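# Find the lighter check weight and set it on the dish

## Task

Four check weights are on the scene and one weighs less than the rest. Identify it, for example with the balance: its pointer sits over the white mark when both pans hold equal loads and tips toward whichever pan is lighter. Place that light weight lying flat on the red dish and keep the three heavier ones off the dish. Everything other than the weights and the dish must stay upright, and the balance must remain on the piece of furniture it currently stands on.

## Robot and tools

ROBOTS. Three identical i2rt Big YAM arms, arm1, arm2 and arm3. Each has six revolute joints, a two-finger gripper and a wrist camera. Feet (base_link) in the scene frame, metres: arm1 x=-0.017 y=+1.211 z=+0.828 quat_wxyz=(+0.030, -0.003, -0.002, -1.000); arm2 x=+0.095 y=-0.011 z=+0.883 quat_wxyz=(+0.025, -0.002, -0.007, +1.000); arm3 x=-0.083 y=-1.202 z=+0.816 quat_wxyz=(+0.086, +0.005, -0.002, +0.996). Each foot faces its own +x. The hand reaches roughly 1.0 m from the joint1 axis. Arms do not wait for one another.

FRAME. One shared scene frame: origin on the floor, +z up, lengths in metres, orientations as quaternions ordered w, x, y, z. The reported hand point lies between the finger pads, about 1 cm behind the tips; fingers point along the hand's +z and open along its y. The line hand is the measured pose; hand_target is the pose the current joint targets would give. Printed positions can be off, more at long reach.

CAMERAS. arm1_cam_wrist, arm2_cam_wrist, arm3_cam_wrist (fisheye, on the hands) and room_a, room_b (fixed in the room), all 672x504. Calibration matrices are supplied; expect errors of several millimetres and under a few degrees.

TOOL move. Arguments: arm1, arm2, arm3 (one object per robot, each optional) and cameras (list of names or ["all"]; [] none; omitted gives all only on a call with no action). A robot left out gets no new command but keeps pushing toward its old targets. Inside a robot's object:
- joints: absolute targets by name. joint1_rad -2.879 to 2.879 (base yaw, positive counter-clockwise from above, 0 along the foot's +x); joint2_rad 0 to 3.141 (shoulder, 0 = upper arm pointing back); joint3_rad 0 to 3.019 (elbow, 0 = folded); joint4_rad -1.692 to 1.57 (hand pitch, positive tips fingers up); joint5_rad -1.57 to 1.57 (hand sideways, positive to the arm's right); joint6_rad -2.094 to 2.094 (roll, positive clockwise seen from behind). gripper_m 0 to 0.093, the fingertip gap in metres.
- target: seven numbers [x, y, z, qw, qx, qy, qz], an absolute hand pose in the scene frame. The hand moves on a straight line toward it from hand_target. With target, joints may contain only gripper_m.
- speed: 0.002 to 0.5 m/s (default 0.25), only with target; rotation is capped at twice that in rad/s.
- min_time_s: 0.1 to 8 s, the shortest duration for that robot's joint motions.
All motions start together. Hand paths in one action finish together, paced by the slowest; they last 0.5 to 10 s and an action never exceeds 15 s. Paths do not avoid obstacles or other arms; the hand may lag, drift or overshoot speed, and often stops a centimetre or more off. Unknown keys make a call invalid; out-of-range values get it refused, and a refusal (or a stop) cancels the remaining move, wait and finished_scene calls in the same reply.

RESULTS. A move line lists each robot sent a motion with done or its worst status. joint_status and hand_status use: done; off_target (resting away from target, may still push); time_out (the arm keeps small nearby targets and keeps pushing; send current positions to relax it); not_followed (a safety check withheld the targets, shown as joint command not followed or pose unreachable; the robot may keep trying); limit_stop_at_motor_heat. on_its_own lists what a robot did uncommanded; held at gives its current target. A robot under as last shown was not commanded and its lines are repeated. Joint velocities follow joint_positions order (rad/s, gripper m/s), within noise meaning still. Joint torques are in N m, include the arm's weight, carry offsets and noise; numbers 3 and 4 wrap at ±28. The pictures line gives image order; images may lag the state slightly. A call with no action returns full state, images and the scene number.

GRIPPER. Empty and shut reads 0.000 to 0.003. Gripping a rigid part it reads up to 0.005 narrower (sometimes 0.002 wider) than the part. Command about 0.005 below the touch reading for full force (50 to 64 N per pad). Release with a target well above the reading.

TOOL wait: seconds 0 to 10, optional cameras; commands nothing, returns state.
TOOL zoom_image: camera name and region [x0, y0, x1, y1] in pixels from the top-left, at most 504 by 504, on the newest image of that camera.
TOOL finished_scene: scene, the current scene's integer number; final, and the goal must already hold without the robots.

AVOID. Robot-to-robot pressing or hard contact (including closing a gripper on another arm's fingers) fails the scene; the self-collision check can be late and ignores fingers, housings and wrist cameras. Do not knock anything over, off the table or onto the floor, move the balance off its furniture, drop parts from height, release moving parts or ram fixed things. Arms push without stopping on contact; long pushing, heavy holding or full stretch heats motors (MOTOR HOT at 85 °C, an OVER-TEMPERATURE FAULT at 100 °C drops the arm for 30 to 60 s). Loose objects may occasionally be nudged by outside pushes.

Each tool is called by a JSON object that holds its "fn" and its "kwargs".

## Session

{"fn": "move", "kwargs": {}}

Scene clock: 0.00 s.
Joint torques (N m): no reading
Heat: arm1: hottest joint2_rad 37 °C; arm2: hottest joint2_rad 31 °C; arm3: hottest joint2_rad 36 °C.
Joint velocities: within noise
arm1.joint_positions: joint1_rad=+0.463 joint2_rad=+0.615 joint3_rad=+1.490 joint4_rad=-1.383 joint5_rad=+0.276 joint6_rad=+0.395 gripper_m=+0.09396
arm1.joint_status: not commanded
arm1.hand: x=-0.2166 y=+1.1519 z=+1.4100 quat_wxyz=(-0.119, -0.855, +0.016, +0.505) (m; scene frame)
arm1.hand_target: x=-0.2135 y=+1.1537 z=+1.4229 quat_wxyz=(-0.125, -0.847, +0.018, +0.516) (m; scene frame)
arm1.hand_status: not commanded
arm2.joint_positions: joint1_rad=+0.482 joint2_rad=+0.585 joint3_rad=+1.357 joint4_rad=-1.462 joint5_rad=+0.226 joint6_rad=+0.023 gripper_m=+0.09396
arm2.joint_status: not commanded
arm2.hand: x=-0.1095 y=-0.0683 z=+1.3892 quat_wxyz=(-0.010, +0.891, +0.138, -0.433) (m; scene frame)
arm2.hand_target: x=-0.1075 y=-0.0675 z=+1.4001 quat_wxyz=(-0.007, +0.885, +0.136, -0.444) (m; scene frame)
arm2.hand_status: not commanded
arm3.joint_positions: joint1_rad=-0.065 joint2_rad=+0.649 joint3_rad=+1.390 joint4_rad=-1.161 joint5_rad=-0.034 joint6_rad=-0.702 gripper_m=+0.09396
arm3.joint_status: not commanded
arm3.hand: x=-0.3410 y=-1.1470 z=+1.3892 quat_wxyz=(-0.236, +0.811, +0.203, -0.495) (m; scene frame)
arm3.hand_target: x=-0.3379 y=-1.1478 z=+1.4005 quat_wxyz=(-0.241, +0.804, +0.201, -0.504) (m; scene frame)
arm3.hand_status: not commanded
pictures: arm1_cam_wrist, arm2_cam_wrist, arm3_cam_wrist, room_a, room_b

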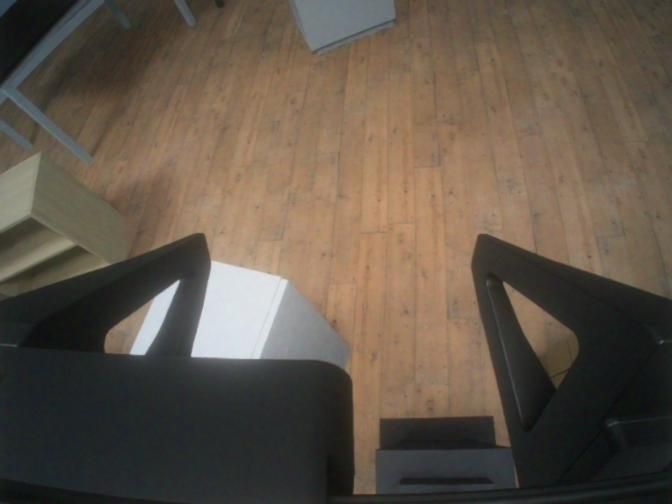

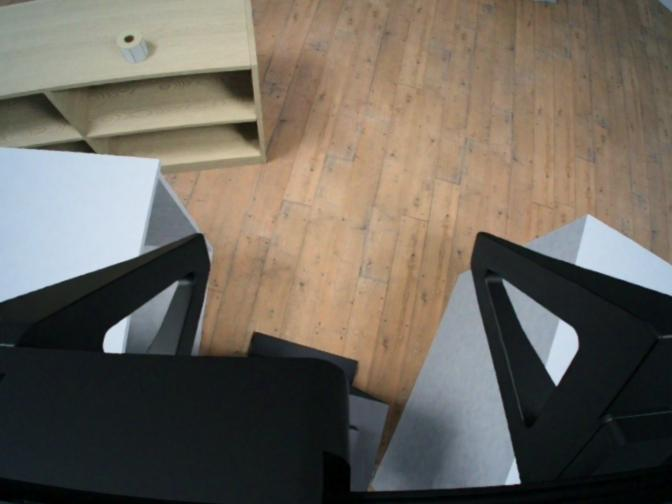

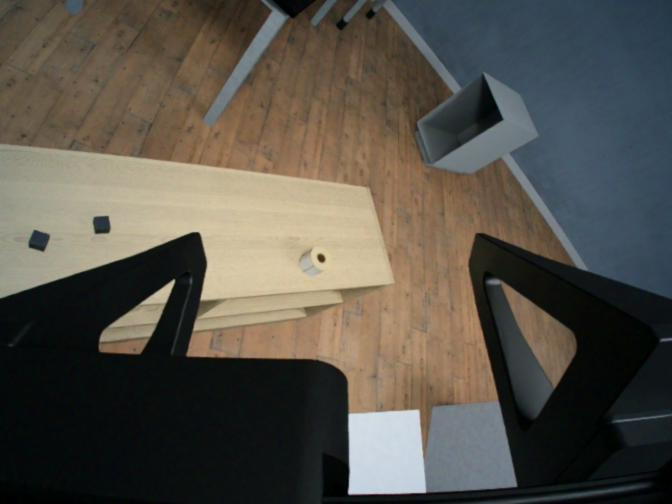

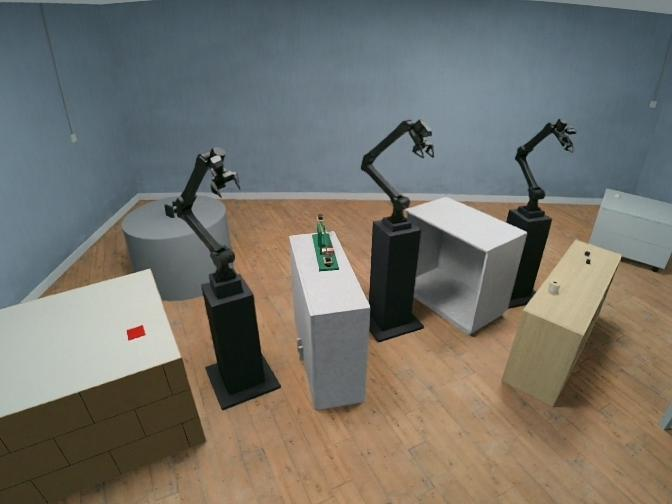

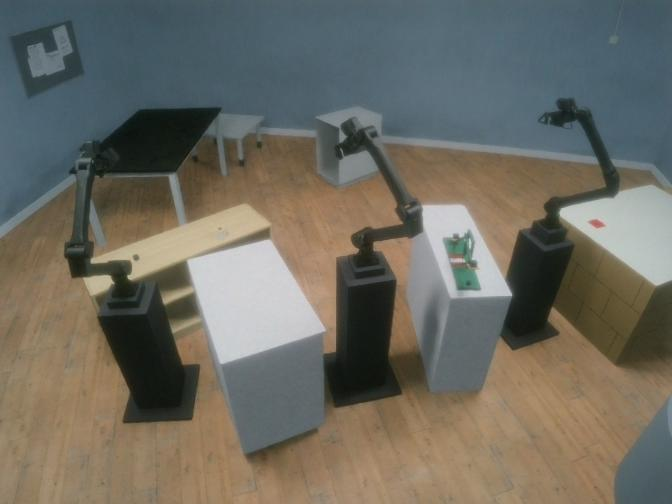

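{"fn": "zoom_image", "kwargs": {"camera": "room_a", "region": [270, 190, 390, 290]}}

{"fn": "zoom_image", "kwargs": {"camera": "room_a", "region": [500, 220, 640, 325]}}

{"fn": "zoom_image", "kwargs": {"camera": "room_b", "region": [420, 210, 520, 310]}}

{"fn": "zoom_image", "kwargs": {"camera": "room_a", "region": [80, 280, 220, 385]}}

{"fn": "zoom_image", "kwargs": {"camera": "room_b", "region": [80, 190, 290, 348]}}

Scaled by 4.200 from the camera's 672x504 image, which has a finer 960x720 frame.

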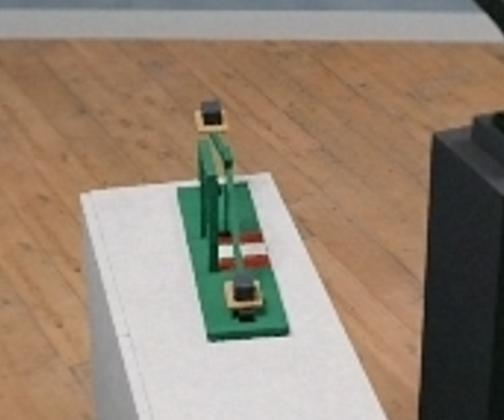

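Scaled by 3.600 from the camera's 672x504 image, which has a finer 960x720 frame.

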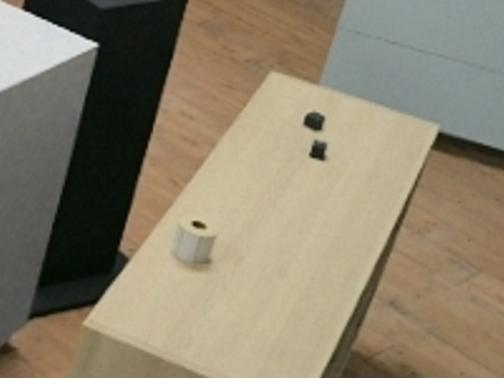

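Scaled by 5.040 from the camera's 672x504 image, which has a finer 960x720 frame.

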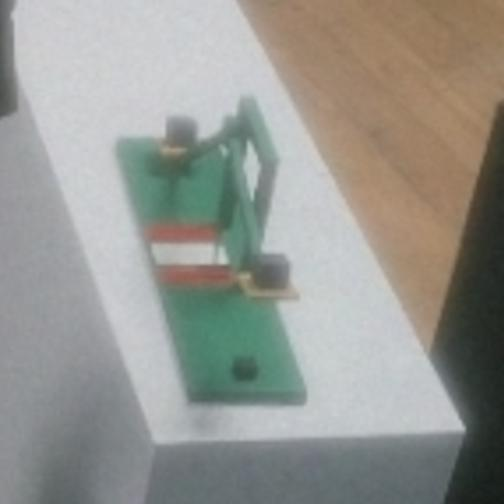

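Scaled by 3.600 from the camera's 672x504 image, which has a finer 960x720 frame.

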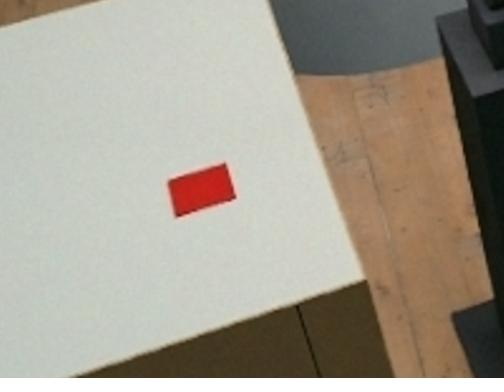

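Scaled by 2.400 from the camera's 672x504 image, which has a finer 960x720 frame.

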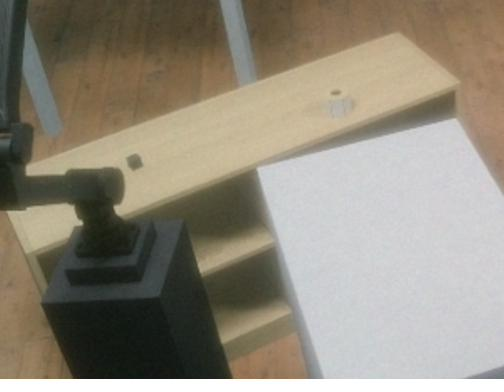

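{"fn": "move", "kwargs": {"arm1": {"joints":{"joint1_rad":1.70,"joint5_rad":0,"joint6_rad":0,"joint4_rad":-1.2}}, "arm2": {"joints":{"joint1_rad":-1.57,"joint5_rad":0,"joint6_rad":0,"joint4_rad":-1.3}}, "cameras": ["arm1_cam_wrist","arm2_cam_wrist"]}}

Scene clock: 4.47 s.
Joint torques (N m): arm1=[0.85 2.43 10.43 2.66 -0.02 -0.19] | arm2=[0.44 2.55 10.92 2.45 -0.09 0] | arm3=[-1.08 0.44 8.83 2.09 -0.01 0.02]
Heat: arm1: hottest joint2_rad 37 °C; arm2: hottest joint2_rad 31 °C; arm3: hottest joint2_rad 36 °C.
move: arm1 done; arm2 done
Joint velocities: within noise
arm1.joint_positions: joint1_rad=+1.686 joint2_rad=+0.615 joint3_rad=+1.490 joint4_rad=-1.219 joint5_rad=+0.002 joint6_rad=+0.014 gripper_m=+0.09397
arm1.joint_status: all done
arm1.hand: x=+0.0268 y=+0.9877 z=+1.4429 quat_wxyz=(-0.442, -0.528, -0.623, +0.370) (m; scene frame)
arm1.hand_target: x=+0.0297 y=+0.9919 z=+1.4596 quat_wxyz=(-0.457, -0.510, -0.621, +0.381) (m; scene frame)
arm1.hand_status: not commanded
arm2.joint_positions: joint1_rad=-1.558 joint2_rad=+0.585 joint3_rad=+1.357 joint4_rad=-1.313 joint5_rad=+0.002 joint6_rad=+0.009 gripper_m=+0.09397
arm2.joint_status: all done
arm2.hand: x=+0.1026 y=+0.2107 z=+1.4212 quat_wxyz=(-0.359, +0.599, -0.627, -0.346) (m; scene frame)
arm2.hand_target: x=+0.1050 y=+0.2087 z=+1.4348 quat_wxyz=(-0.373, +0.592, -0.621, -0.353) (m; scene frame)
arm2.hand_status: not commanded
arm3: as last shown
arm3.hand_target: x=-0.3379 y=-1.1478 z=+1.4005 quat_wxyz=(-0.241, +0.805, +0.201, -0.504) (m; scene frame)
pictures: arm1_cam_wrist, arm2_cam_wrist
camera_calibration:
arm1_cam_wrist: T_world_to_cam=[[-0.985938, -0.167097, -0.00212052, 0.194552], [-0.137467, 0.818195, -0.558265, 0.00405261], [0.0950194, -0.550123, -0.82966, 1.86549], [0, 0, 0, 1]] pos_world=[0.0151162, 1.05544, 1.55039]
arm2_cam_wrist: T_world_to_cam=[[0.999329, -0.036439, -0.00358555, -0.0885915], [-0.0347038, -0.91139, -0.410078, 0.783714], [0.011675, 0.409927, -0.912043, 1.33274], [0, 0, 0, 1]] pos_world=[0.10017, 0.164713, 1.53659]

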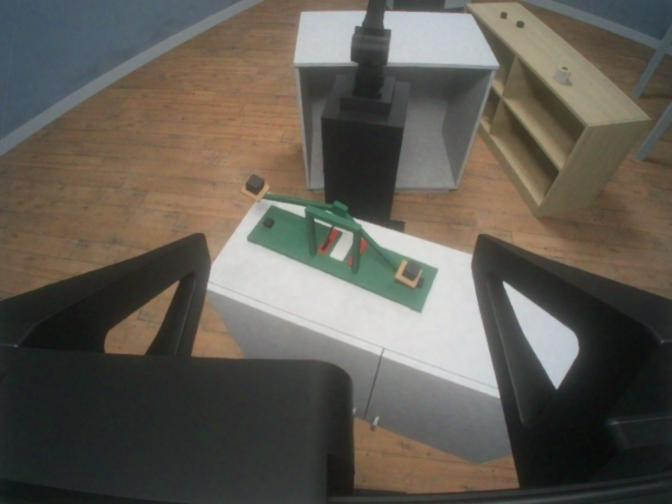

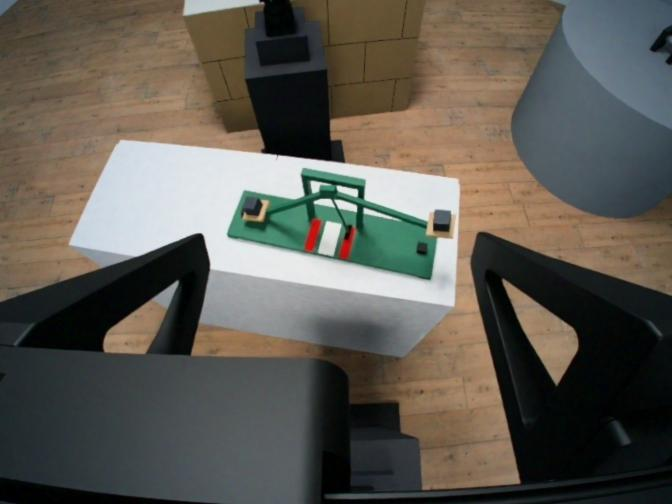

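{"fn": "zoom_image", "kwargs": {"camera": "arm1_cam_wrist", "region": [220, 160, 460, 340]}}

{"fn": "zoom_image", "kwargs": {"camera": "arm2_cam_wrist", "region": [220, 140, 470, 328]}}

Scaled by 2.100 from the camera's 672x504 image, which has a finer 960x720 frame.

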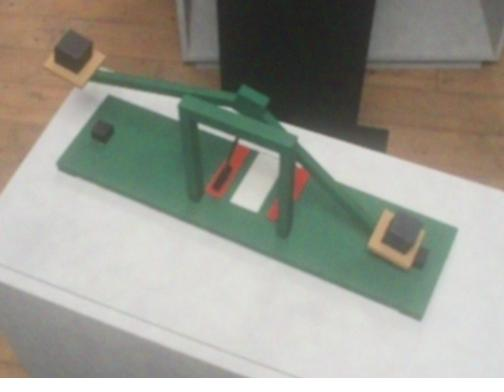

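Scaled by 2.016 from the camera's 672x504 image, which has a finer 960x720 frame.

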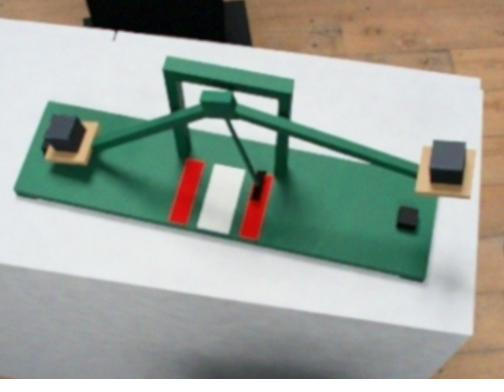

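{"fn": "move", "kwargs": {"arm1": {"target":[0.258,0.506,1.035,0.223,0.129,0.966,-0.030],"speed":0.4,"joints":{"gripper_m":0.08}}, "cameras": ["arm1_cam_wrist","arm2_cam_wrist"]}}

Scene clock: 12.53 s.
Joint torques (N m): arm1=[0.38 -18.02 14.95 0.43 -0.12 -0.27] | arm2=[0.85 2.49 10.99 2.41 -0.1 -0.01] | arm3=[-1.2 0.44 8.8 2.06 -0.01 0.01]
Heat: arm1: hottest joint2_rad 37 °C; arm2: hottest joint2_rad 31 °C; arm3: hottest joint2_rad 36 °C.
move: arm1 off_target
Joint velocities: within noise
arm1.joint_positions: joint1_rad=+1.781 joint2_rad=+2.262 joint3_rad=+2.362 joint4_rad=-1.462 joint5_rad=-0.393 joint6_rad=-0.957 gripper_m=+0.08010
arm1.joint_status: all done
arm1.hand: x=+0.2474 y=+0.5131 z=+1.0173 quat_wxyz=(-0.216, -0.146, -0.965, +0.012) (m; scene frame)
arm1.hand_target: x=+0.2577 y=+0.5071 z=+1.0352 quat_wxyz=(-0.223, -0.129, -0.966, +0.031) (m; scene frame)
arm1.hand_status: off_target (0.022 m and 3.0 deg from the pose sent, 0.672 m and 77.5 deg at the start)
arm2, arm3: as last shown
arm2.hand_target: x=+0.1049 y=+0.2087 z=+1.4348 quat_wxyz=(-0.373, +0.592, -0.621, -0.353) (m; scene frame)
pictures: arm1_cam_wrist, arm2_cam_wrist
camera_calibration:
arm1_cam_wrist: T_world_to_cam=[[-0.285721, -0.957594, -0.037112, 0.599771], [-0.940692, 0.272865, 0.201602, -0.109298], [-0.182926, 0.0925128, -0.978764, 1.12102], [0, 0, 0, 1]] pos_world=[0.273614, 0.500452, 1.1415]
arm2_cam_wrist: T_world_to_cam=[[0.999329, -0.036439, -0.00358555, -0.0885915], [-0.0347038, -0.91139, -0.410078, 0.783714], [0.011675, 0.409927, -0.912043, 1.33274], [0, 0, 0, 1]] pos_world=[0.10017, 0.164713, 1.53659]

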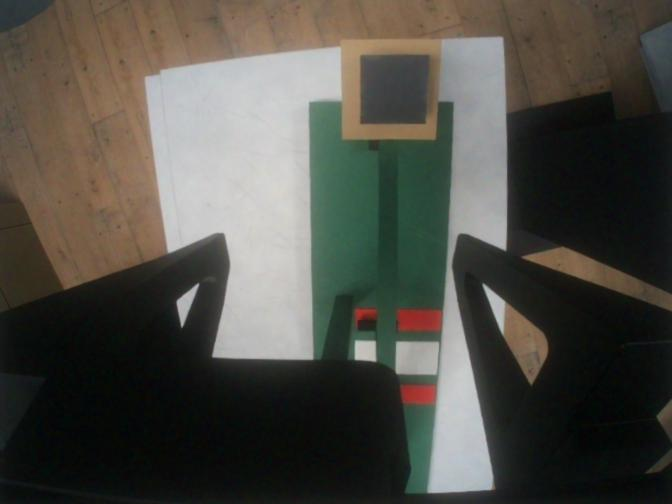

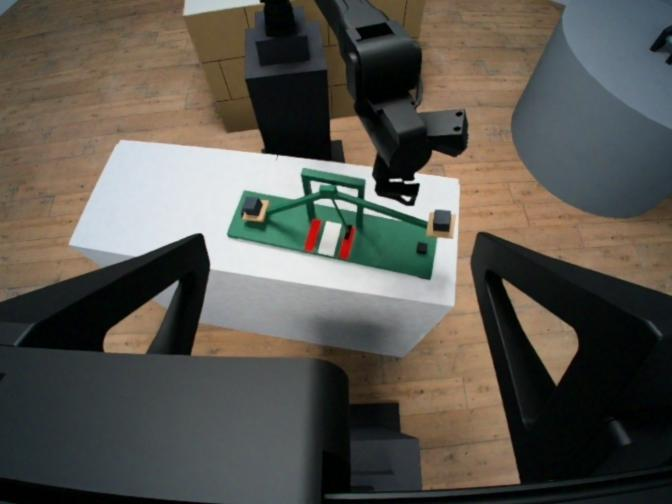

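{"fn": "move", "kwargs": {"arm1": {"target":[0.295,0.471,0.998,0.223,0.129,0.966,-0.030],"speed":0.2}, "cameras": ["arm1_cam_wrist","arm2_cam_wrist"]}}

Scene clock: 15.47 s.
Joint torques (N m): arm1=[-0.09 -19.37 14.95 0.36 -0.15 0.02] | arm2=[0.73 2.49 10.97 2.47 -0.09 -0.01] | arm3=[-1.03 0.38 8.8 2.09 -0.01 0.01]
Heat: arm1: hottest joint2_rad 38 °C; arm2: hottest joint3_rad 32 °C; arm3: hottest joint2_rad 36 °C.
move: arm1 off_target
Joint velocities: within noise
arm1.joint_positions: joint1_rad=+1.821 joint2_rad=+2.509 joint3_rad=+2.735 joint4_rad=-1.567 joint5_rad=-0.385 joint6_rad=-0.946 gripper_m=+0.08010
arm1.joint_status: not commanded
arm1.hand: x=+0.2885 y=+0.4767 z=+0.9855 quat_wxyz=(-0.217, -0.130, -0.967, +0.017) (m; scene frame)
arm1.hand_target: x=+0.2946 y=+0.4720 z=+0.9980 quat_wxyz=(-0.224, -0.129, -0.965, +0.032) (m; scene frame)
arm1.hand_status: off_target (0.015 m and 1.6 deg from the pose sent, 0.066 m and 3.0 deg at the start)
arm2, arm3: as last shown
pictures: arm1_cam_wrist, arm2_cam_wrist
camera_calibration:
arm1_cam_wrist: T_world_to_cam=[[-0.258795, -0.965731, -0.0197107, 0.554442], [-0.947905, 0.249988, 0.19744, -0.0371814], [-0.185747, 0.0697803, -0.980117, 1.11379], [0, 0, 0, 1]] pos_world=[0.315124, 0.467017, 1.10991]
arm2_cam_wrist: T_world_to_cam=[[0.999329, -0.036439, -0.00358555, -0.0885915], [-0.0347038, -0.91139, -0.410078, 0.783714], [0.011675, 0.409927, -0.912043, 1.33274], [0, 0, 0, 1]] pos_world=[0.10017, 0.164713, 1.53659]

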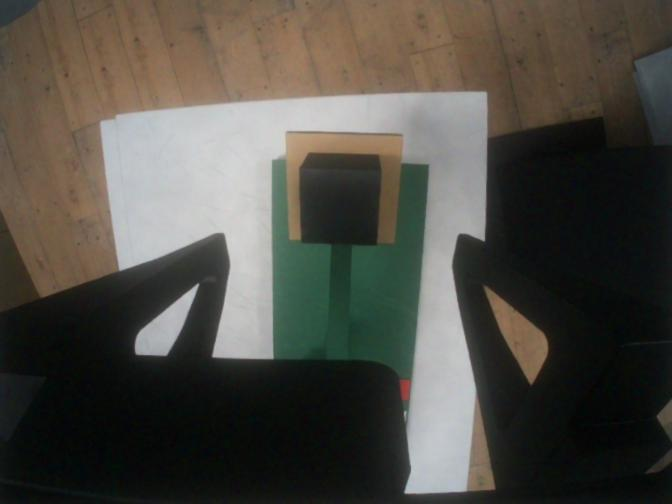

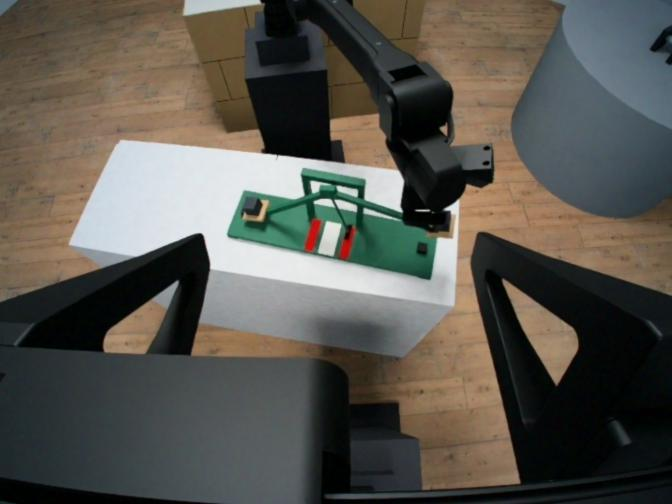

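{"fn": "move", "kwargs": {"arm1": {"target":[0.316,0.467,0.9655,0.223,0.129,0.966,-0.030],"speed":0.12}, "cameras": ["arm1_cam_wrist"]}}

Scene clock: 17.33 s.
Joint torques (N m): arm1=[0.21 -19.25 13.75 1.06 -0.14 0.02] | arm2=[0.67 2.61 10.91 2.4 -0.1 -0.01] | arm3=[-1.2 0.38 8.81 2.09 -0.01 0.02]
Heat: arm1: hottest joint3_rad 39 °C; arm2: hottest joint3_rad 32 °C; arm3: hottest joint2_rad 36 °C.
move: arm1 off_target
Joint velocities: within noise
arm1.joint_positions: joint1_rad=+1.842 joint2_rad=+2.548 joint3_rad=+2.735 joint4_rad=-1.520 joint5_rad=-0.378 joint6_rad=-0.924 gripper_m=+0.08010
arm1.joint_status: not commanded
arm1.hand: x=+0.3064 y=+0.4722 z=+0.9576 quat_wxyz=(-0.216, -0.130, -0.967, +0.018) (m; scene frame)
arm1.hand_target: x=+0.3157 y=+0.4676 z=+0.9655 quat_wxyz=(-0.224, -0.129, -0.966, +0.031) (m; scene frame)
arm1.hand_status: off_target (0.013 m and 1.6 deg from the pose sent, 0.035 m and 1.6 deg at the start)
arm2, arm3: as last shown
pictures: arm1_cam_wrist
camera_calibration:
arm1_cam_wrist: T_world_to_cam=[[-0.258602, -0.965802, -0.0187422, 0.553126], [-0.947645, 0.249882, 0.198818, -0.0149922], [-0.187336, 0.0691758, -0.979857, 1.09053], [0, 0, 0, 1]] pos_world=[0.333127, 0.462518, 1.08191]

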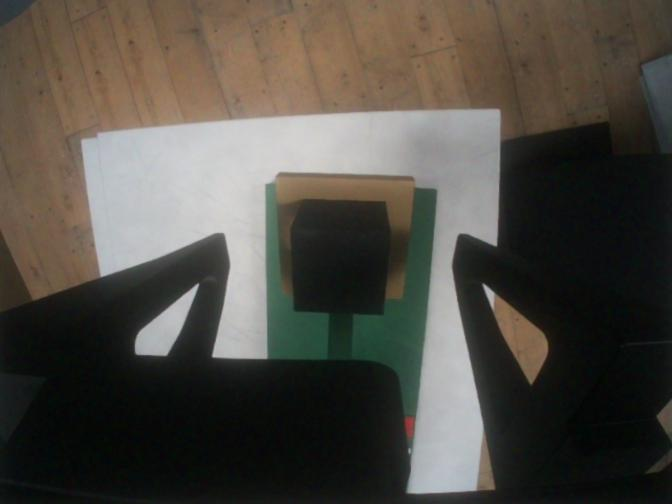

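{"fn": "move", "kwargs": {"arm1": {"target":[0.317,0.467,0.9555,0.223,0.129,0.966,-0.030],"speed":0.12}, "cameras": []}}

{"fn": "move", "kwargs": {"arm1": {"joints":{"gripper_m":0.022}}, "cameras": ["arm1_cam_wrist","arm2_cam_wrist"]}}

Scene clock: 18.73 s.
Joint torques (N m): arm1=[0.15 -20.13 10.91 1.03 -0.13 0.02] | arm2=[0.62 2.32 10.95 2.43 -0.1 0] | arm3=[-1.2 0.38 8.79 2.07 -0.01 0.01]
Heat: arm1: hottest joint2_rad 39 °C; arm2: hottest joint3_rad 32 °C; arm3: hottest joint2_rad 36 °C.
move: arm1 done
Joint velocities: within noise
arm1.joint_positions: joint1_rad=+1.842 joint2_rad=+2.548 joint3_rad=+2.730 joint4_rad=-1.496 joint5_rad=-0.378 joint6_rad=-0.924 gripper_m=+0.08010
arm1.joint_status: not commanded
arm1.hand: x=+0.3079 y=+0.4677 z=+0.9565 quat_wxyz=(-0.221, -0.129, -0.966, +0.026) (m; scene frame)
arm1.hand_target: x=+0.3169 y=+0.4672 z=+0.9554 quat_wxyz=(-0.223, -0.129, -0.966, +0.030) (m; scene frame)
arm1.hand_status: done (0.009 m and 0.5 deg from the pose sent, 0.012 m and 1.6 deg at the start)
arm2, arm3: as last shown
pictures: none
No camera images: "cameras" was empty.

Scene clock: 19.40 s.
Joint torques (N m): arm1=[0.85 -20.6 10.76 1.31 -0.15 -0.01] | arm2=[0.56 2.49 10.97 2.41 -0.09 0] | arm3=[-1.08 0.44 8.77 2.06 -0.01 0.01]
Heat: arm1: hottest joint2_rad 39 °C; arm2: hottest joint3_rad 32 °C; arm3: hottest joint2_rad 36 °C.
move: arm1 off_target
Joint velocities: within noise
arm1.joint_positions: joint1_rad=+1.842 joint2_rad=+2.548 joint3_rad=+2.729 joint4_rad=-1.495 joint5_rad=-0.377 joint6_rad=-0.923 gripper_m=+0.03007
arm1.joint_status: gripper_m off_target (ended at +0.03010, target +0.02200)
arm1.hand: x=+0.3078 y=+0.4676 z=+0.9563 quat_wxyz=(-0.220, -0.129, -0.966, +0.026) (m; scene frame)
arm1.hand_target: x=+0.3169 y=+0.4672 z=+0.9555 quat_wxyz=(-0.223, -0.129, -0.966, +0.030) (m; scene frame)
arm1.hand_status: not commanded
arm2, arm3: as last shown
pictures: arm1_cam_wrist, arm2_cam_wrist
camera_calibration:
arm1_cam_wrist: T_world_to_cam=[[-0.260279, -0.965528, -0.00331333, 0.534751], [-0.948292, 0.254984, 0.189013, -0.00510069], [-0.181652, 0.0523381, -0.981969, 1.09808], [0, 0, 0, 1]] pos_world=[0.333817, 0.460146, 1.08102]
arm2_cam_wrist: T_world_to_cam=[[0.999329, -0.036439, -0.00358555, -0.0885915], [-0.0347038, -0.91139, -0.410078, 0.783714], [0.011675, 0.409927, -0.912043, 1.33274], [0, 0, 0, 1]] pos_world=[0.10017, 0.164713, 1.53659]

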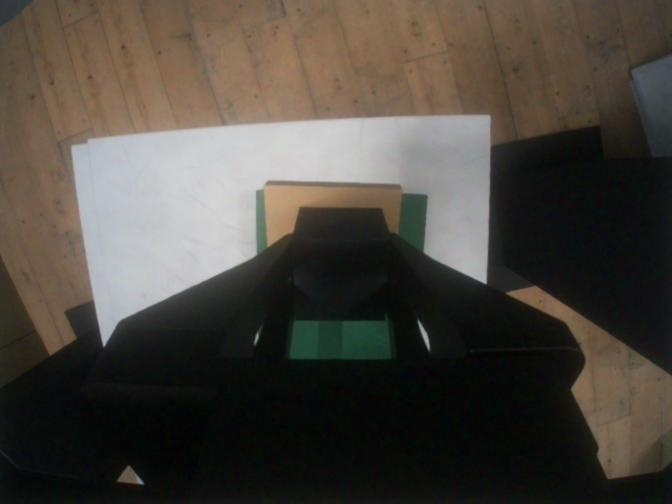

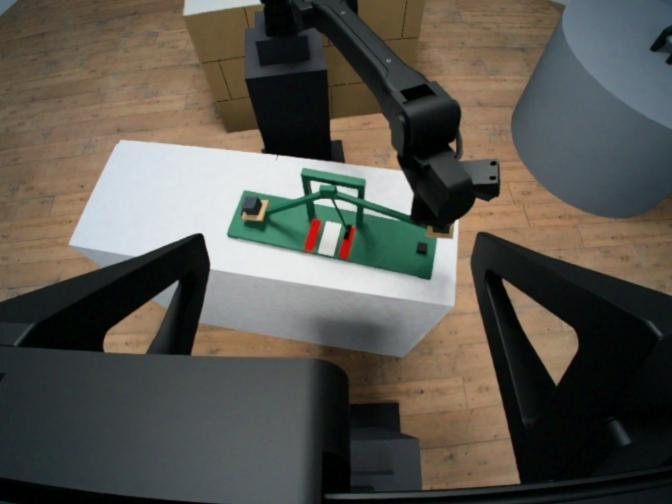

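{"fn": "move", "kwargs": {"arm1": {"target":[0.28,0.51,1.06,0.223,0.129,0.966,-0.030],"speed":0.2}, "cameras": ["arm2_cam_wrist"]}}

{"fn": "move", "kwargs": {"arm1": {"joints":{"joint1_rad":-1.47,"joint2_rad":1.757,"joint3_rad":1.07,"joint4_rad":-0.709,"joint5_rad":0,"joint6_rad":0},"min_time_s":4}, "cameras": ["arm1_cam_wrist","room_a"]}}

Scene clock: 21.63 s.
Joint torques (N m): arm1=[-1.67 -20.48 11.3 0.43 -0.33 -0.22] | arm2=[0.62 2.43 11.06 2.45 -0.09 -0.01] | arm3=[-1.14 0.44 8.76 2.06 -0.01 0.01]
Heat: arm1: hottest joint2_rad 39 °C; arm2: hottest joint3_rad 33 °C; arm3: hottest joint2_rad 36 °C.
move: arm1 off_target
Joint velocities: within noise
arm1.joint_positions: joint1_rad=+1.838 joint2_rad=+2.339 joint3_rad=+2.555 joint4_rad=-1.557 joint5_rad=-0.379 joint6_rad=-0.927 gripper_m=+0.03007
arm1.joint_status: not commanded
arm1.hand: x=+0.2898 y=+0.5129 z=+1.0373 quat_wxyz=(-0.215, -0.132, -0.968, +0.015) (m; scene frame)
arm1.hand_target: x=+0.2801 y=+0.5103 z=+1.0599 quat_wxyz=(-0.223, -0.129, -0.966, +0.030) (m; scene frame)
arm1.hand_status: off_target (0.025 m and 2.0 deg from the pose sent, 0.115 m and 0.5 deg at the start)
arm2, arm3: as last shown
pictures: arm2_cam_wrist
camera_calibration:
arm2_cam_wrist: T_world_to_cam=[[0.999329, -0.036439, -0.00358555, -0.0885915], [-0.0347038, -0.91139, -0.410078, 0.783714], [0.011675, 0.409927, -0.912043, 1.33274], [0, 0, 0, 1]] pos_world=[0.10017, 0.164713, 1.53659]

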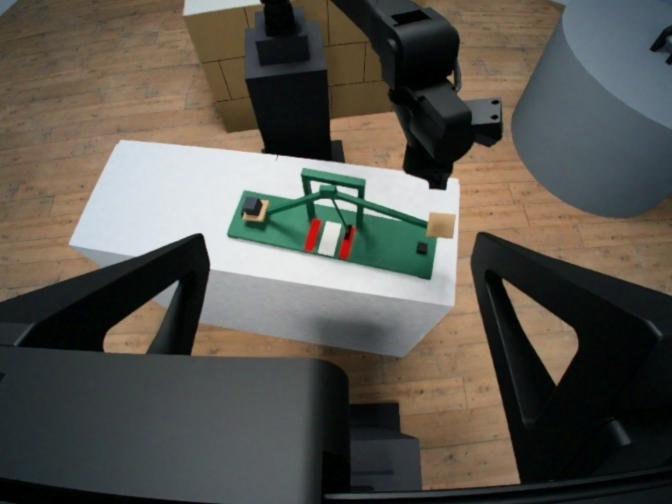

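Scene clock: 26.33 s.
Joint torques (N m): arm1=[-0.03 -14.04 8.23 1.06 0.09 0.03] | arm2=[0.62 2.32 10.91 2.43 -0.1 0] | arm3=[-1.14 0.38 8.79 2.06 0 0.01]
Heat: arm1: hottest joint2_rad 40 °C; arm2: hottest joint3_rad 34 °C; arm3: hottest joint2_rad 36 °C.
move: arm1 done
Joint velocities: within noise
arm1.joint_positions: joint1_rad=-1.473 joint2_rad=+1.792 joint3_rad=+1.061 joint4_rad=-0.721 joint5_rad=-0.001 joint6_rad=-0.015 gripper_m=+0.03007
arm1.joint_status: all done
arm1.hand: x=-0.0928 y=+1.6901 z=+0.8103 quat_wxyz=(+0.035, -0.764, +0.643, +0.046) (m; scene frame)
arm1.hand_target: x=-0.0962 y=+1.7020 z=+0.8299 quat_wxyz=(+0.052, -0.759, +0.646, +0.067) (m; scene frame)
arm1.hand_status: not commanded
arm2: as last shown
arm3.joint_positions: joint1_rad=-0.065 joint2_rad=+0.649 joint3_rad=+1.390 joint4_rad=-1.161 joint5_rad=-0.034 joint6_rad=-0.702 gripper_m=+0.09396
arm3.joint_status: not commanded
arm3.hand: x=-0.3410 y=-1.1470 z=+1.3892 quat_wxyz=(-0.236, +0.811, +0.203, -0.495) (m; scene frame)
arm3.hand_target: x=-0.3379 y=-1.1478 z=+1.4005 quat_wxyz=(-0.241, +0.805, +0.201, -0.504) (m; scene frame)
arm3.hand_status: not commanded
pictures: arm1_cam_wrist, room_a
camera_calibration:
arm1_cam_wrist: T_world_to_cam=[[0.984811, 0.173594, -0.00361768, -0.199106], [0.152196, -0.853012, 0.499207, 1.05425], [0.0835735, -0.492175, -0.866475, 1.66921], [0, 0, 0, 1]] pos_world=[-0.103873, 1.75539, 0.91932]

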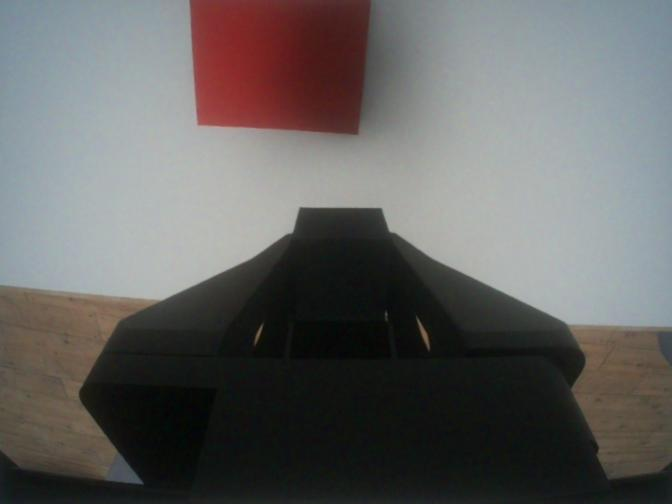

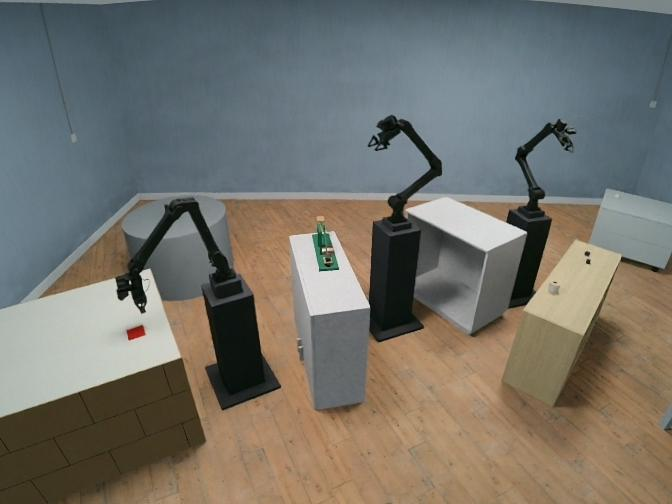

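{"fn": "move", "kwargs": {"arm1": {"target":[-0.138,1.750,0.83,0.0728,-0.7612,0.6387,0.0867],"speed":0.2}, "cameras": ["arm1_cam_wrist","room_b","room_a"]}}

{"fn": "zoom_image", "kwargs": {"camera": "room_a", "region": [80, 260, 200, 360]}}

{"fn": "zoom_image", "kwargs": {"camera": "room_b", "region": [550, 160, 650, 250]}}

Scene clock: 28.57 s.
Joint torques (N m): arm1=[-0.26 -11.87 11.75 1.1 0.15 0.06] | arm2=[0.73 2.37 10.96 2.45 -0.09 0] | arm3=[-1.14 0.5 8.77 2.09 0 0.01]
Heat: arm1: hottest joint3_rad 40 °C; arm2: hottest joint3_rad 34 °C; arm3: hottest joint2_rad 36 °C.
move: arm1 off_target
Joint velocities: within noise
arm1.joint_positions: joint1_rad=-1.409 joint2_rad=+1.838 joint3_rad=+1.148 joint4_rad=-0.701 joint5_rad=+0.017 joint6_rad=+0.036 gripper_m=+0.03007
arm1.joint_status: not commanded
arm1.hand: x=-0.1294 y=+1.7253 z=+0.8169 quat_wxyz=(+0.057, -0.766, +0.637, +0.067) (m; scene frame)
arm1.hand_target: x=-0.1377 y=+1.7488 z=+0.8308 quat_wxyz=(+0.073, -0.761, +0.639, +0.087) (m; scene frame)
arm1.hand_status: off_target (0.029 m and 3.0 deg from the pose sent, 0.078 m and 6.4 deg at the start)
arm2.joint_positions: joint1_rad=-1.558 joint2_rad=+0.585 joint3_rad=+1.357 joint4_rad=-1.313 joint5_rad=+0.002 joint6_rad=+0.009 gripper_m=+0.09397
arm2.joint_status: not commanded
arm2.hand: x=+0.1026 y=+0.2107 z=+1.4212 quat_wxyz=(-0.359, +0.599, -0.627, -0.346) (m; scene frame)
arm2.hand_target: x=+0.1049 y=+0.2087 z=+1.4348 quat_wxyz=(-0.373, +0.592, -0.621, -0.353) (m; scene frame)
arm2.hand_status: not commanded
arm3: as last shown
pictures: arm1_cam_wrist, room_a, room_b
camera_calibration:
arm1_cam_wrist: T_world_to_cam=[[0.982865, 0.184242, 0.00551001, -0.195185], [0.16256, -0.880518, 0.445266, 1.17949], [0.0868884, -0.436741, -0.895381, 1.62382], [0, 0, 0, 1]] pos_world=[-0.140988, 1.78371, 0.929823]

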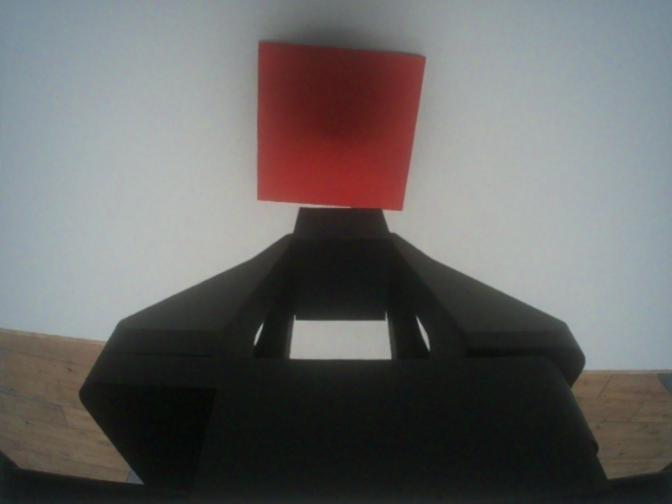

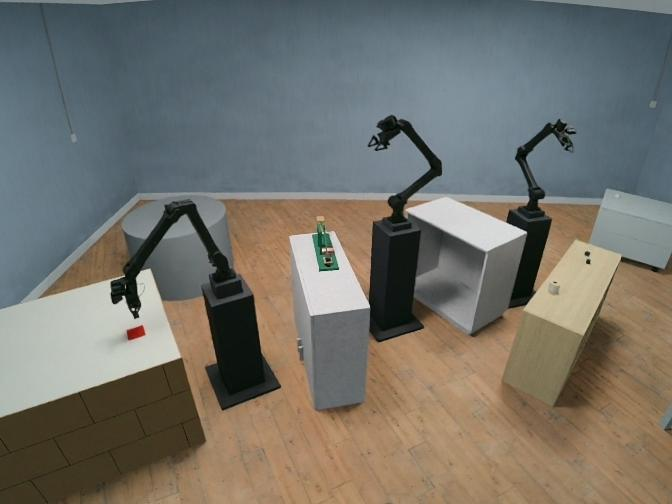

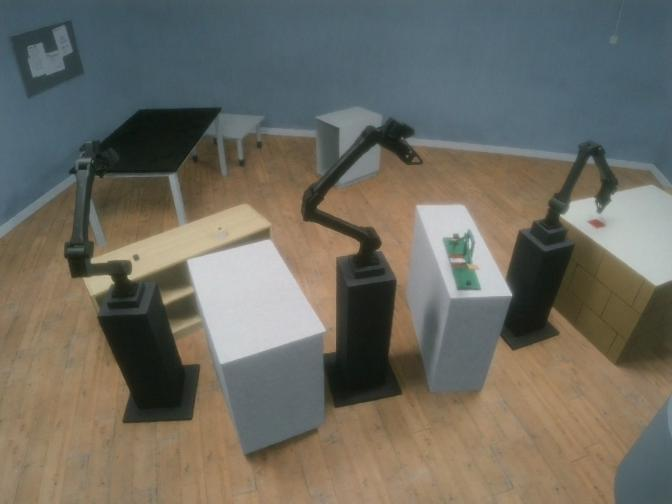

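Scaled by 4.200 from the camera's 672x504 image, which has a finer 960x720 frame.

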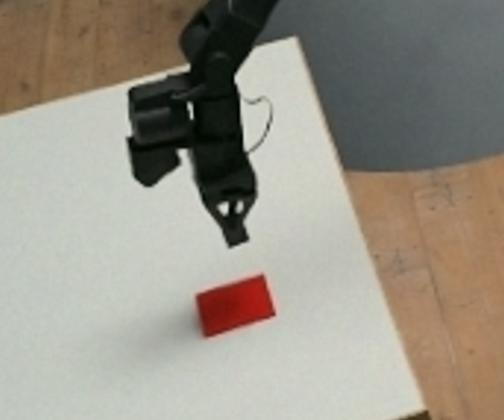

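Scaled by 5.040 from the camera's 672x504 image, which has a finer 960x720 frame.

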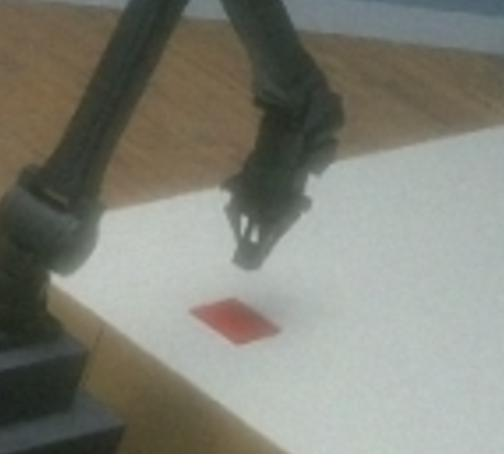

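{"fn": "move", "kwargs": {"arm1": {"target":[-0.143,1.766,0.751,0.0728,-0.7612,0.6387,0.0867],"speed":0.15}, "cameras": ["arm1_cam_wrist","room_a"]}}

{"fn": "zoom_image", "kwargs": {"camera": "room_a", "region": [105, 290, 165, 350]}}

Scene clock: 30.73 s.
Joint torques (N m): arm1=[-0.09 -12.92 10.39 1.22 0.12 0.05] | arm2=[0.56 2.37 10.92 2.41 -0.1 -0.01] | arm3=[-1.14 0.44 8.8 2.07 -0.01 0.02]
Heat: arm1: hottest joint3_rad 41 °C; arm2: hottest joint3_rad 34 °C; arm3: hottest joint2_rad 36 °C.
move: arm1 off_target
Joint velocities: within noise
arm1.joint_positions: joint1_rad=-1.409 joint2_rad=+2.015 joint3_rad=+1.169 joint4_rad=-0.547 joint5_rad=+0.017 joint6_rad=+0.038 gripper_m=+0.03007
arm1.joint_status: not commanded
arm1.hand: x=-0.1336 y=+1.7413 z=+0.7398 quat_wxyz=(+0.057, -0.766, +0.637, +0.066) (m; scene frame)
arm1.hand_target: x=-0.1428 y=+1.7650 z=+0.7519 quat_wxyz=(+0.073, -0.761, +0.639, +0.087) (m; scene frame)
arm1.hand_status: off_target (0.029 m and 3.0 deg from the pose sent, 0.079 m and 3.0 deg at the start)
arm2, arm3: as last shown
pictures: arm1_cam_wrist, room_a
camera_calibration:
arm1_cam_wrist: T_world_to_cam=[[0.983133, 0.182814, 0.00525485, -0.190891], [0.161261, -0.880061, 0.446641, 1.22666], [0.0862769, -0.43826, -0.894698, 1.5641], [0, 0, 0, 1]] pos_world=[-0.145086, 1.79991, 0.85252]

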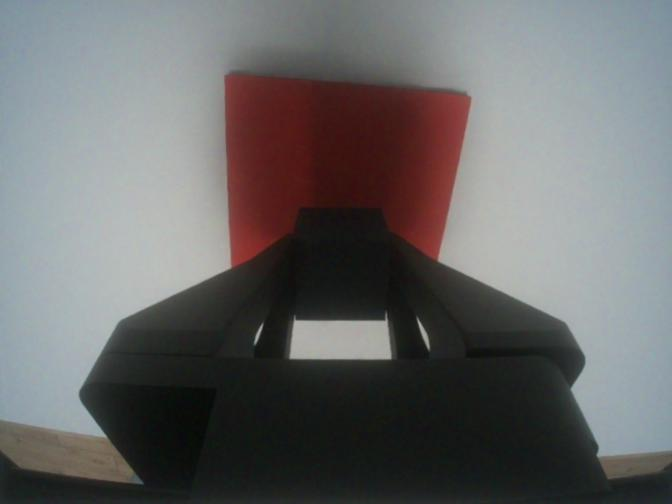

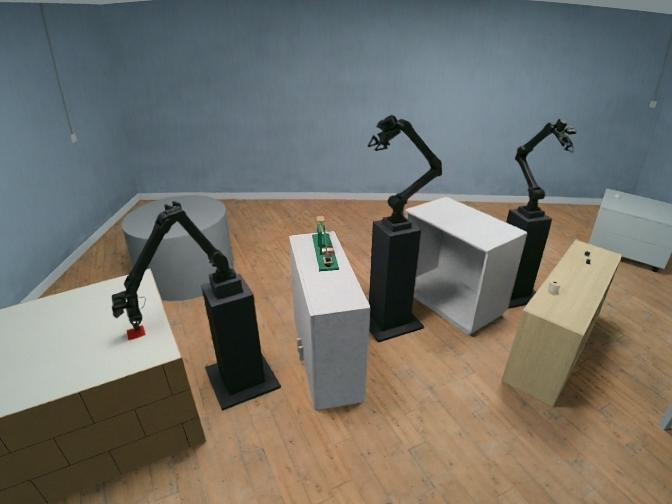

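Scaled by 8.400 from the camera's 672x504 image, which has a finer 960x720 frame.

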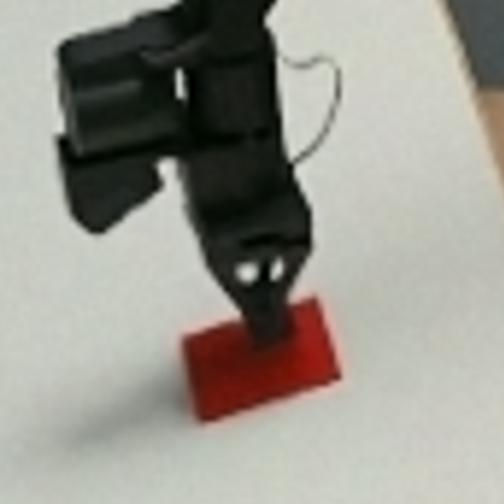

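{"fn": "move", "kwargs": {"arm1": {"target":[-0.145,1.774,0.738,0.0728,-0.7612,0.6387,0.0867],"speed":0.06}}}

{"fn": "move", "kwargs": {"arm1": {"target":[-0.145,1.774,0.732,0.0728,-0.7612,0.6387,0.0867],"speed":0.03}, "cameras": ["arm1_cam_wrist","room_a"]}}

{"fn": "zoom_image", "kwargs": {"camera": "room_a", "region": [105, 290, 165, 350]}}

Scene clock: 32.00 s.
Joint torques (N m): arm1=[0.15 -13.33 10.59 1.26 0.14 0.04] | arm2=[0.73 2.55 10.95 2.47 -0.1 -0.02] | arm3=[-1.08 0.38 8.81 2.04 -0.01 0.01]
Heat: arm1: hottest joint3_rad 41 °C; arm2: hottest joint3_rad 34 °C; arm3: hottest joint2_rad 36 °C.
move: arm1 off_target
Joint velocities: within noise
arm1.joint_positions: joint1_rad=-1.409 joint2_rad=+2.051 joint3_rad=+1.193 joint4_rad=-0.534 joint5_rad=+0.017 joint6_rad=+0.038 gripper_m=+0.03007
arm1.joint_status: not commanded
arm1.hand: x=-0.1354 y=+1.7489 z=+0.7285 quat_wxyz=(+0.057, -0.766, +0.637, +0.067) (m; scene frame)
arm1.hand_target: x=-0.1448 y=+1.7730 z=+0.7389 quat_wxyz=(+0.073, -0.761, +0.639, +0.087) (m; scene frame)
arm1.hand_status: off_target (0.028 m and 3.0 deg from the pose sent, 0.035 m and 3.0 deg at the start)
arm2, arm3: as last shown
pictures: none

Scene clock: 32.97 s.
Joint torques (N m): arm1=[0.73 -12.57 10.4 1.1 0.14 0.03] | arm2=[0.5 2.2 10.93 2.47 -0.09 -0.02] | arm3=[-1.2 0.44 8.83 2.09 0 0.01]
Heat: arm1: hottest joint3_rad 41 °C; arm2: hottest joint3_rad 34 °C; arm3: hottest joint2_rad 36 °C.
move: arm1 off_target
Joint velocities: within noise
arm1.joint_positions: joint1_rad=-1.409 joint2_rad=+2.057 joint3_rad=+1.194 joint4_rad=-0.522 joint5_rad=+0.017 joint6_rad=+0.038 gripper_m=+0.03007
arm1.joint_status: not commanded
arm1.hand: x=-0.1360 y=+1.7511 z=+0.7260 quat_wxyz=(+0.059, -0.765, +0.637, +0.070) (m; scene frame)
arm1.hand_target: x=-0.1448 y=+1.7730 z=+0.7327 quat_wxyz=(+0.073, -0.761, +0.639, +0.087) (m; scene frame)
arm1.hand_status: off_target (0.025 m and 2.5 deg from the pose sent, 0.027 m and 3.0 deg at the start)
arm2, arm3: as last shown
pictures: arm1_cam_wrist, room_a
camera_calibration:
arm1_cam_wrist: T_world_to_cam=[[0.983163, 0.182664, 0.00495401, -0.189856], [0.161974, -0.883711, 0.439113, 1.25374], [0.0845878, -0.430917, -0.898418, 1.54597], [0, 0, 0, 1]] pos_world=[-0.147183, 1.8088, 0.839334]

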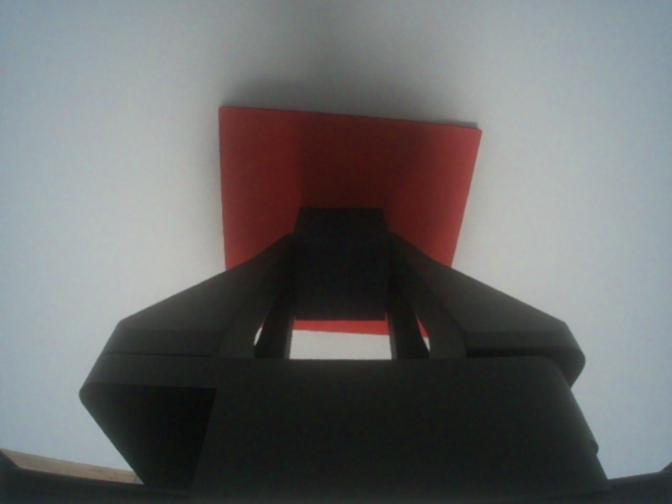

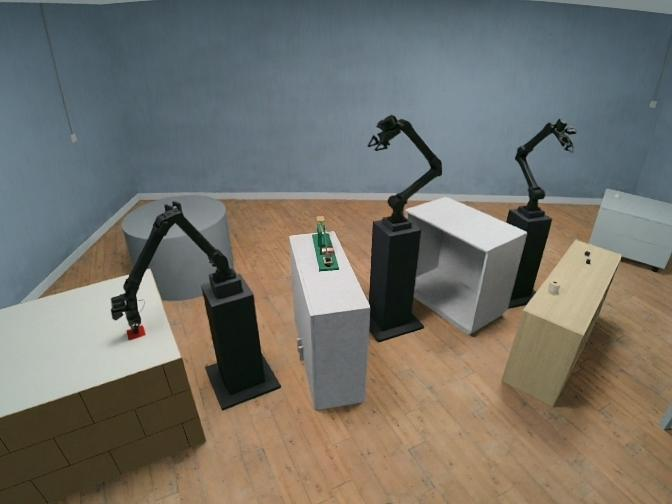

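Scaled by 8.400 from the camera's 672x504 image, which has a finer 960x720 frame.

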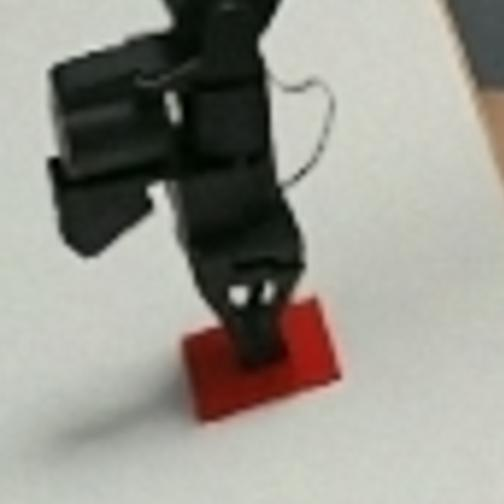

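{"fn": "move", "kwargs": {"arm1": {"target":[-0.145,1.774,0.727,0.0728,-0.7612,0.6387,0.0867],"speed":0.03}}}

{"fn": "move", "kwargs": {"arm1": {"target":[-0.145,1.774,0.722,0.0728,-0.7612,0.6387,0.0867],"speed":0.03}, "cameras": ["arm1_cam_wrist"]}}

Scene clock: 34.20 s.
Joint torques (N m): arm1=[0.26 -11.99 10.37 1.42 0.16 0.06] | arm2=[0.62 2.37 10.97 2.48 -0.09 -0.01] | arm3=[-1.2 0.5 8.8 2.07 -0.01 0.01]
Heat: arm1: hottest joint3_rad 41 °C; arm2: hottest joint3_rad 35 °C; arm3: hottest joint2_rad 36 °C.
move: arm1 off_target
Joint velocities: within noise
arm1.joint_positions: joint1_rad=-1.409 joint2_rad=+2.059 joint3_rad=+1.194 joint4_rad=-0.515 joint5_rad=+0.017 joint6_rad=+0.038 gripper_m=+0.03007
arm1.joint_status: not commanded
arm1.hand: x=-0.1362 y=+1.7524 z=+0.7255 quat_wxyz=(+0.061, -0.765, +0.637, +0.072) (m; scene frame)
arm1.hand_target: x=-0.1448 y=+1.7729 z=+0.7276 quat_wxyz=(+0.073, -0.761, +0.639, +0.087) (m; scene frame)
arm1.hand_status: off_target (0.023 m and 2.2 deg from the pose sent, 0.025 m and 2.5 deg at the start)
arm2, arm3: as last shown
pictures: none

Scene clock: 35.17 s.
Joint torques (N m): arm1=[0.5 -11.81 10.19 1.72 0.15 0.01] | arm2=[0.67 2.43 10.95 2.47 -0.09 -0.01] | arm3=[-1.14 0.44 8.76 2.07 -0.01 0.01]
Heat: arm1: hottest joint3_rad 41 °C; arm2: hottest joint3_rad 35 °C; arm3: hottest joint2_rad 36 °C.
move: arm1 off_target
Joint velocities: within noise
arm1.joint_positions: joint1_rad=-1.409 joint2_rad=+2.059 joint3_rad=+1.194 joint4_rad=-0.514 joint5_rad=+0.017 joint6_rad=+0.038 gripper_m=+0.03007
arm1.joint_status: not commanded
arm1.hand: x=-0.1363 y=+1.7526 z=+0.7254 quat_wxyz=(+0.061, -0.765, +0.637, +0.072) (m; scene frame)
arm1.hand_target: x=-0.1448 y=+1.7729 z=+0.7228 quat_wxyz=(+0.073, -0.761, +0.639, +0.087) (m; scene frame)
arm1.hand_status: off_target (0.023 m and 2.2 deg from the pose sent, 0.023 m and 2.2 deg at the start)
arm2, arm3: as last shown
pictures: arm1_cam_wrist
camera_calibration:
arm1_cam_wrist: T_world_to_cam=[[0.983179, 0.182585, 0.00476374, -0.1895], [0.162497, -0.886325, 0.433616, 1.26402], [0.083394, -0.425548, -0.901085, 1.53841], [0, 0, 0, 1]] pos_world=[-0.147381, 1.8096, 0.839044]

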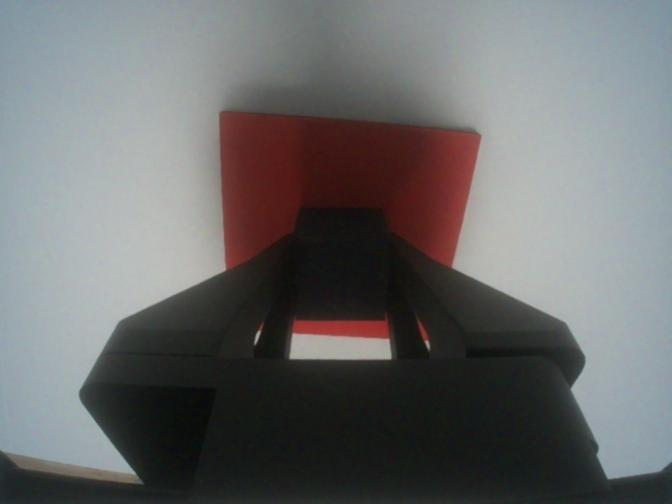

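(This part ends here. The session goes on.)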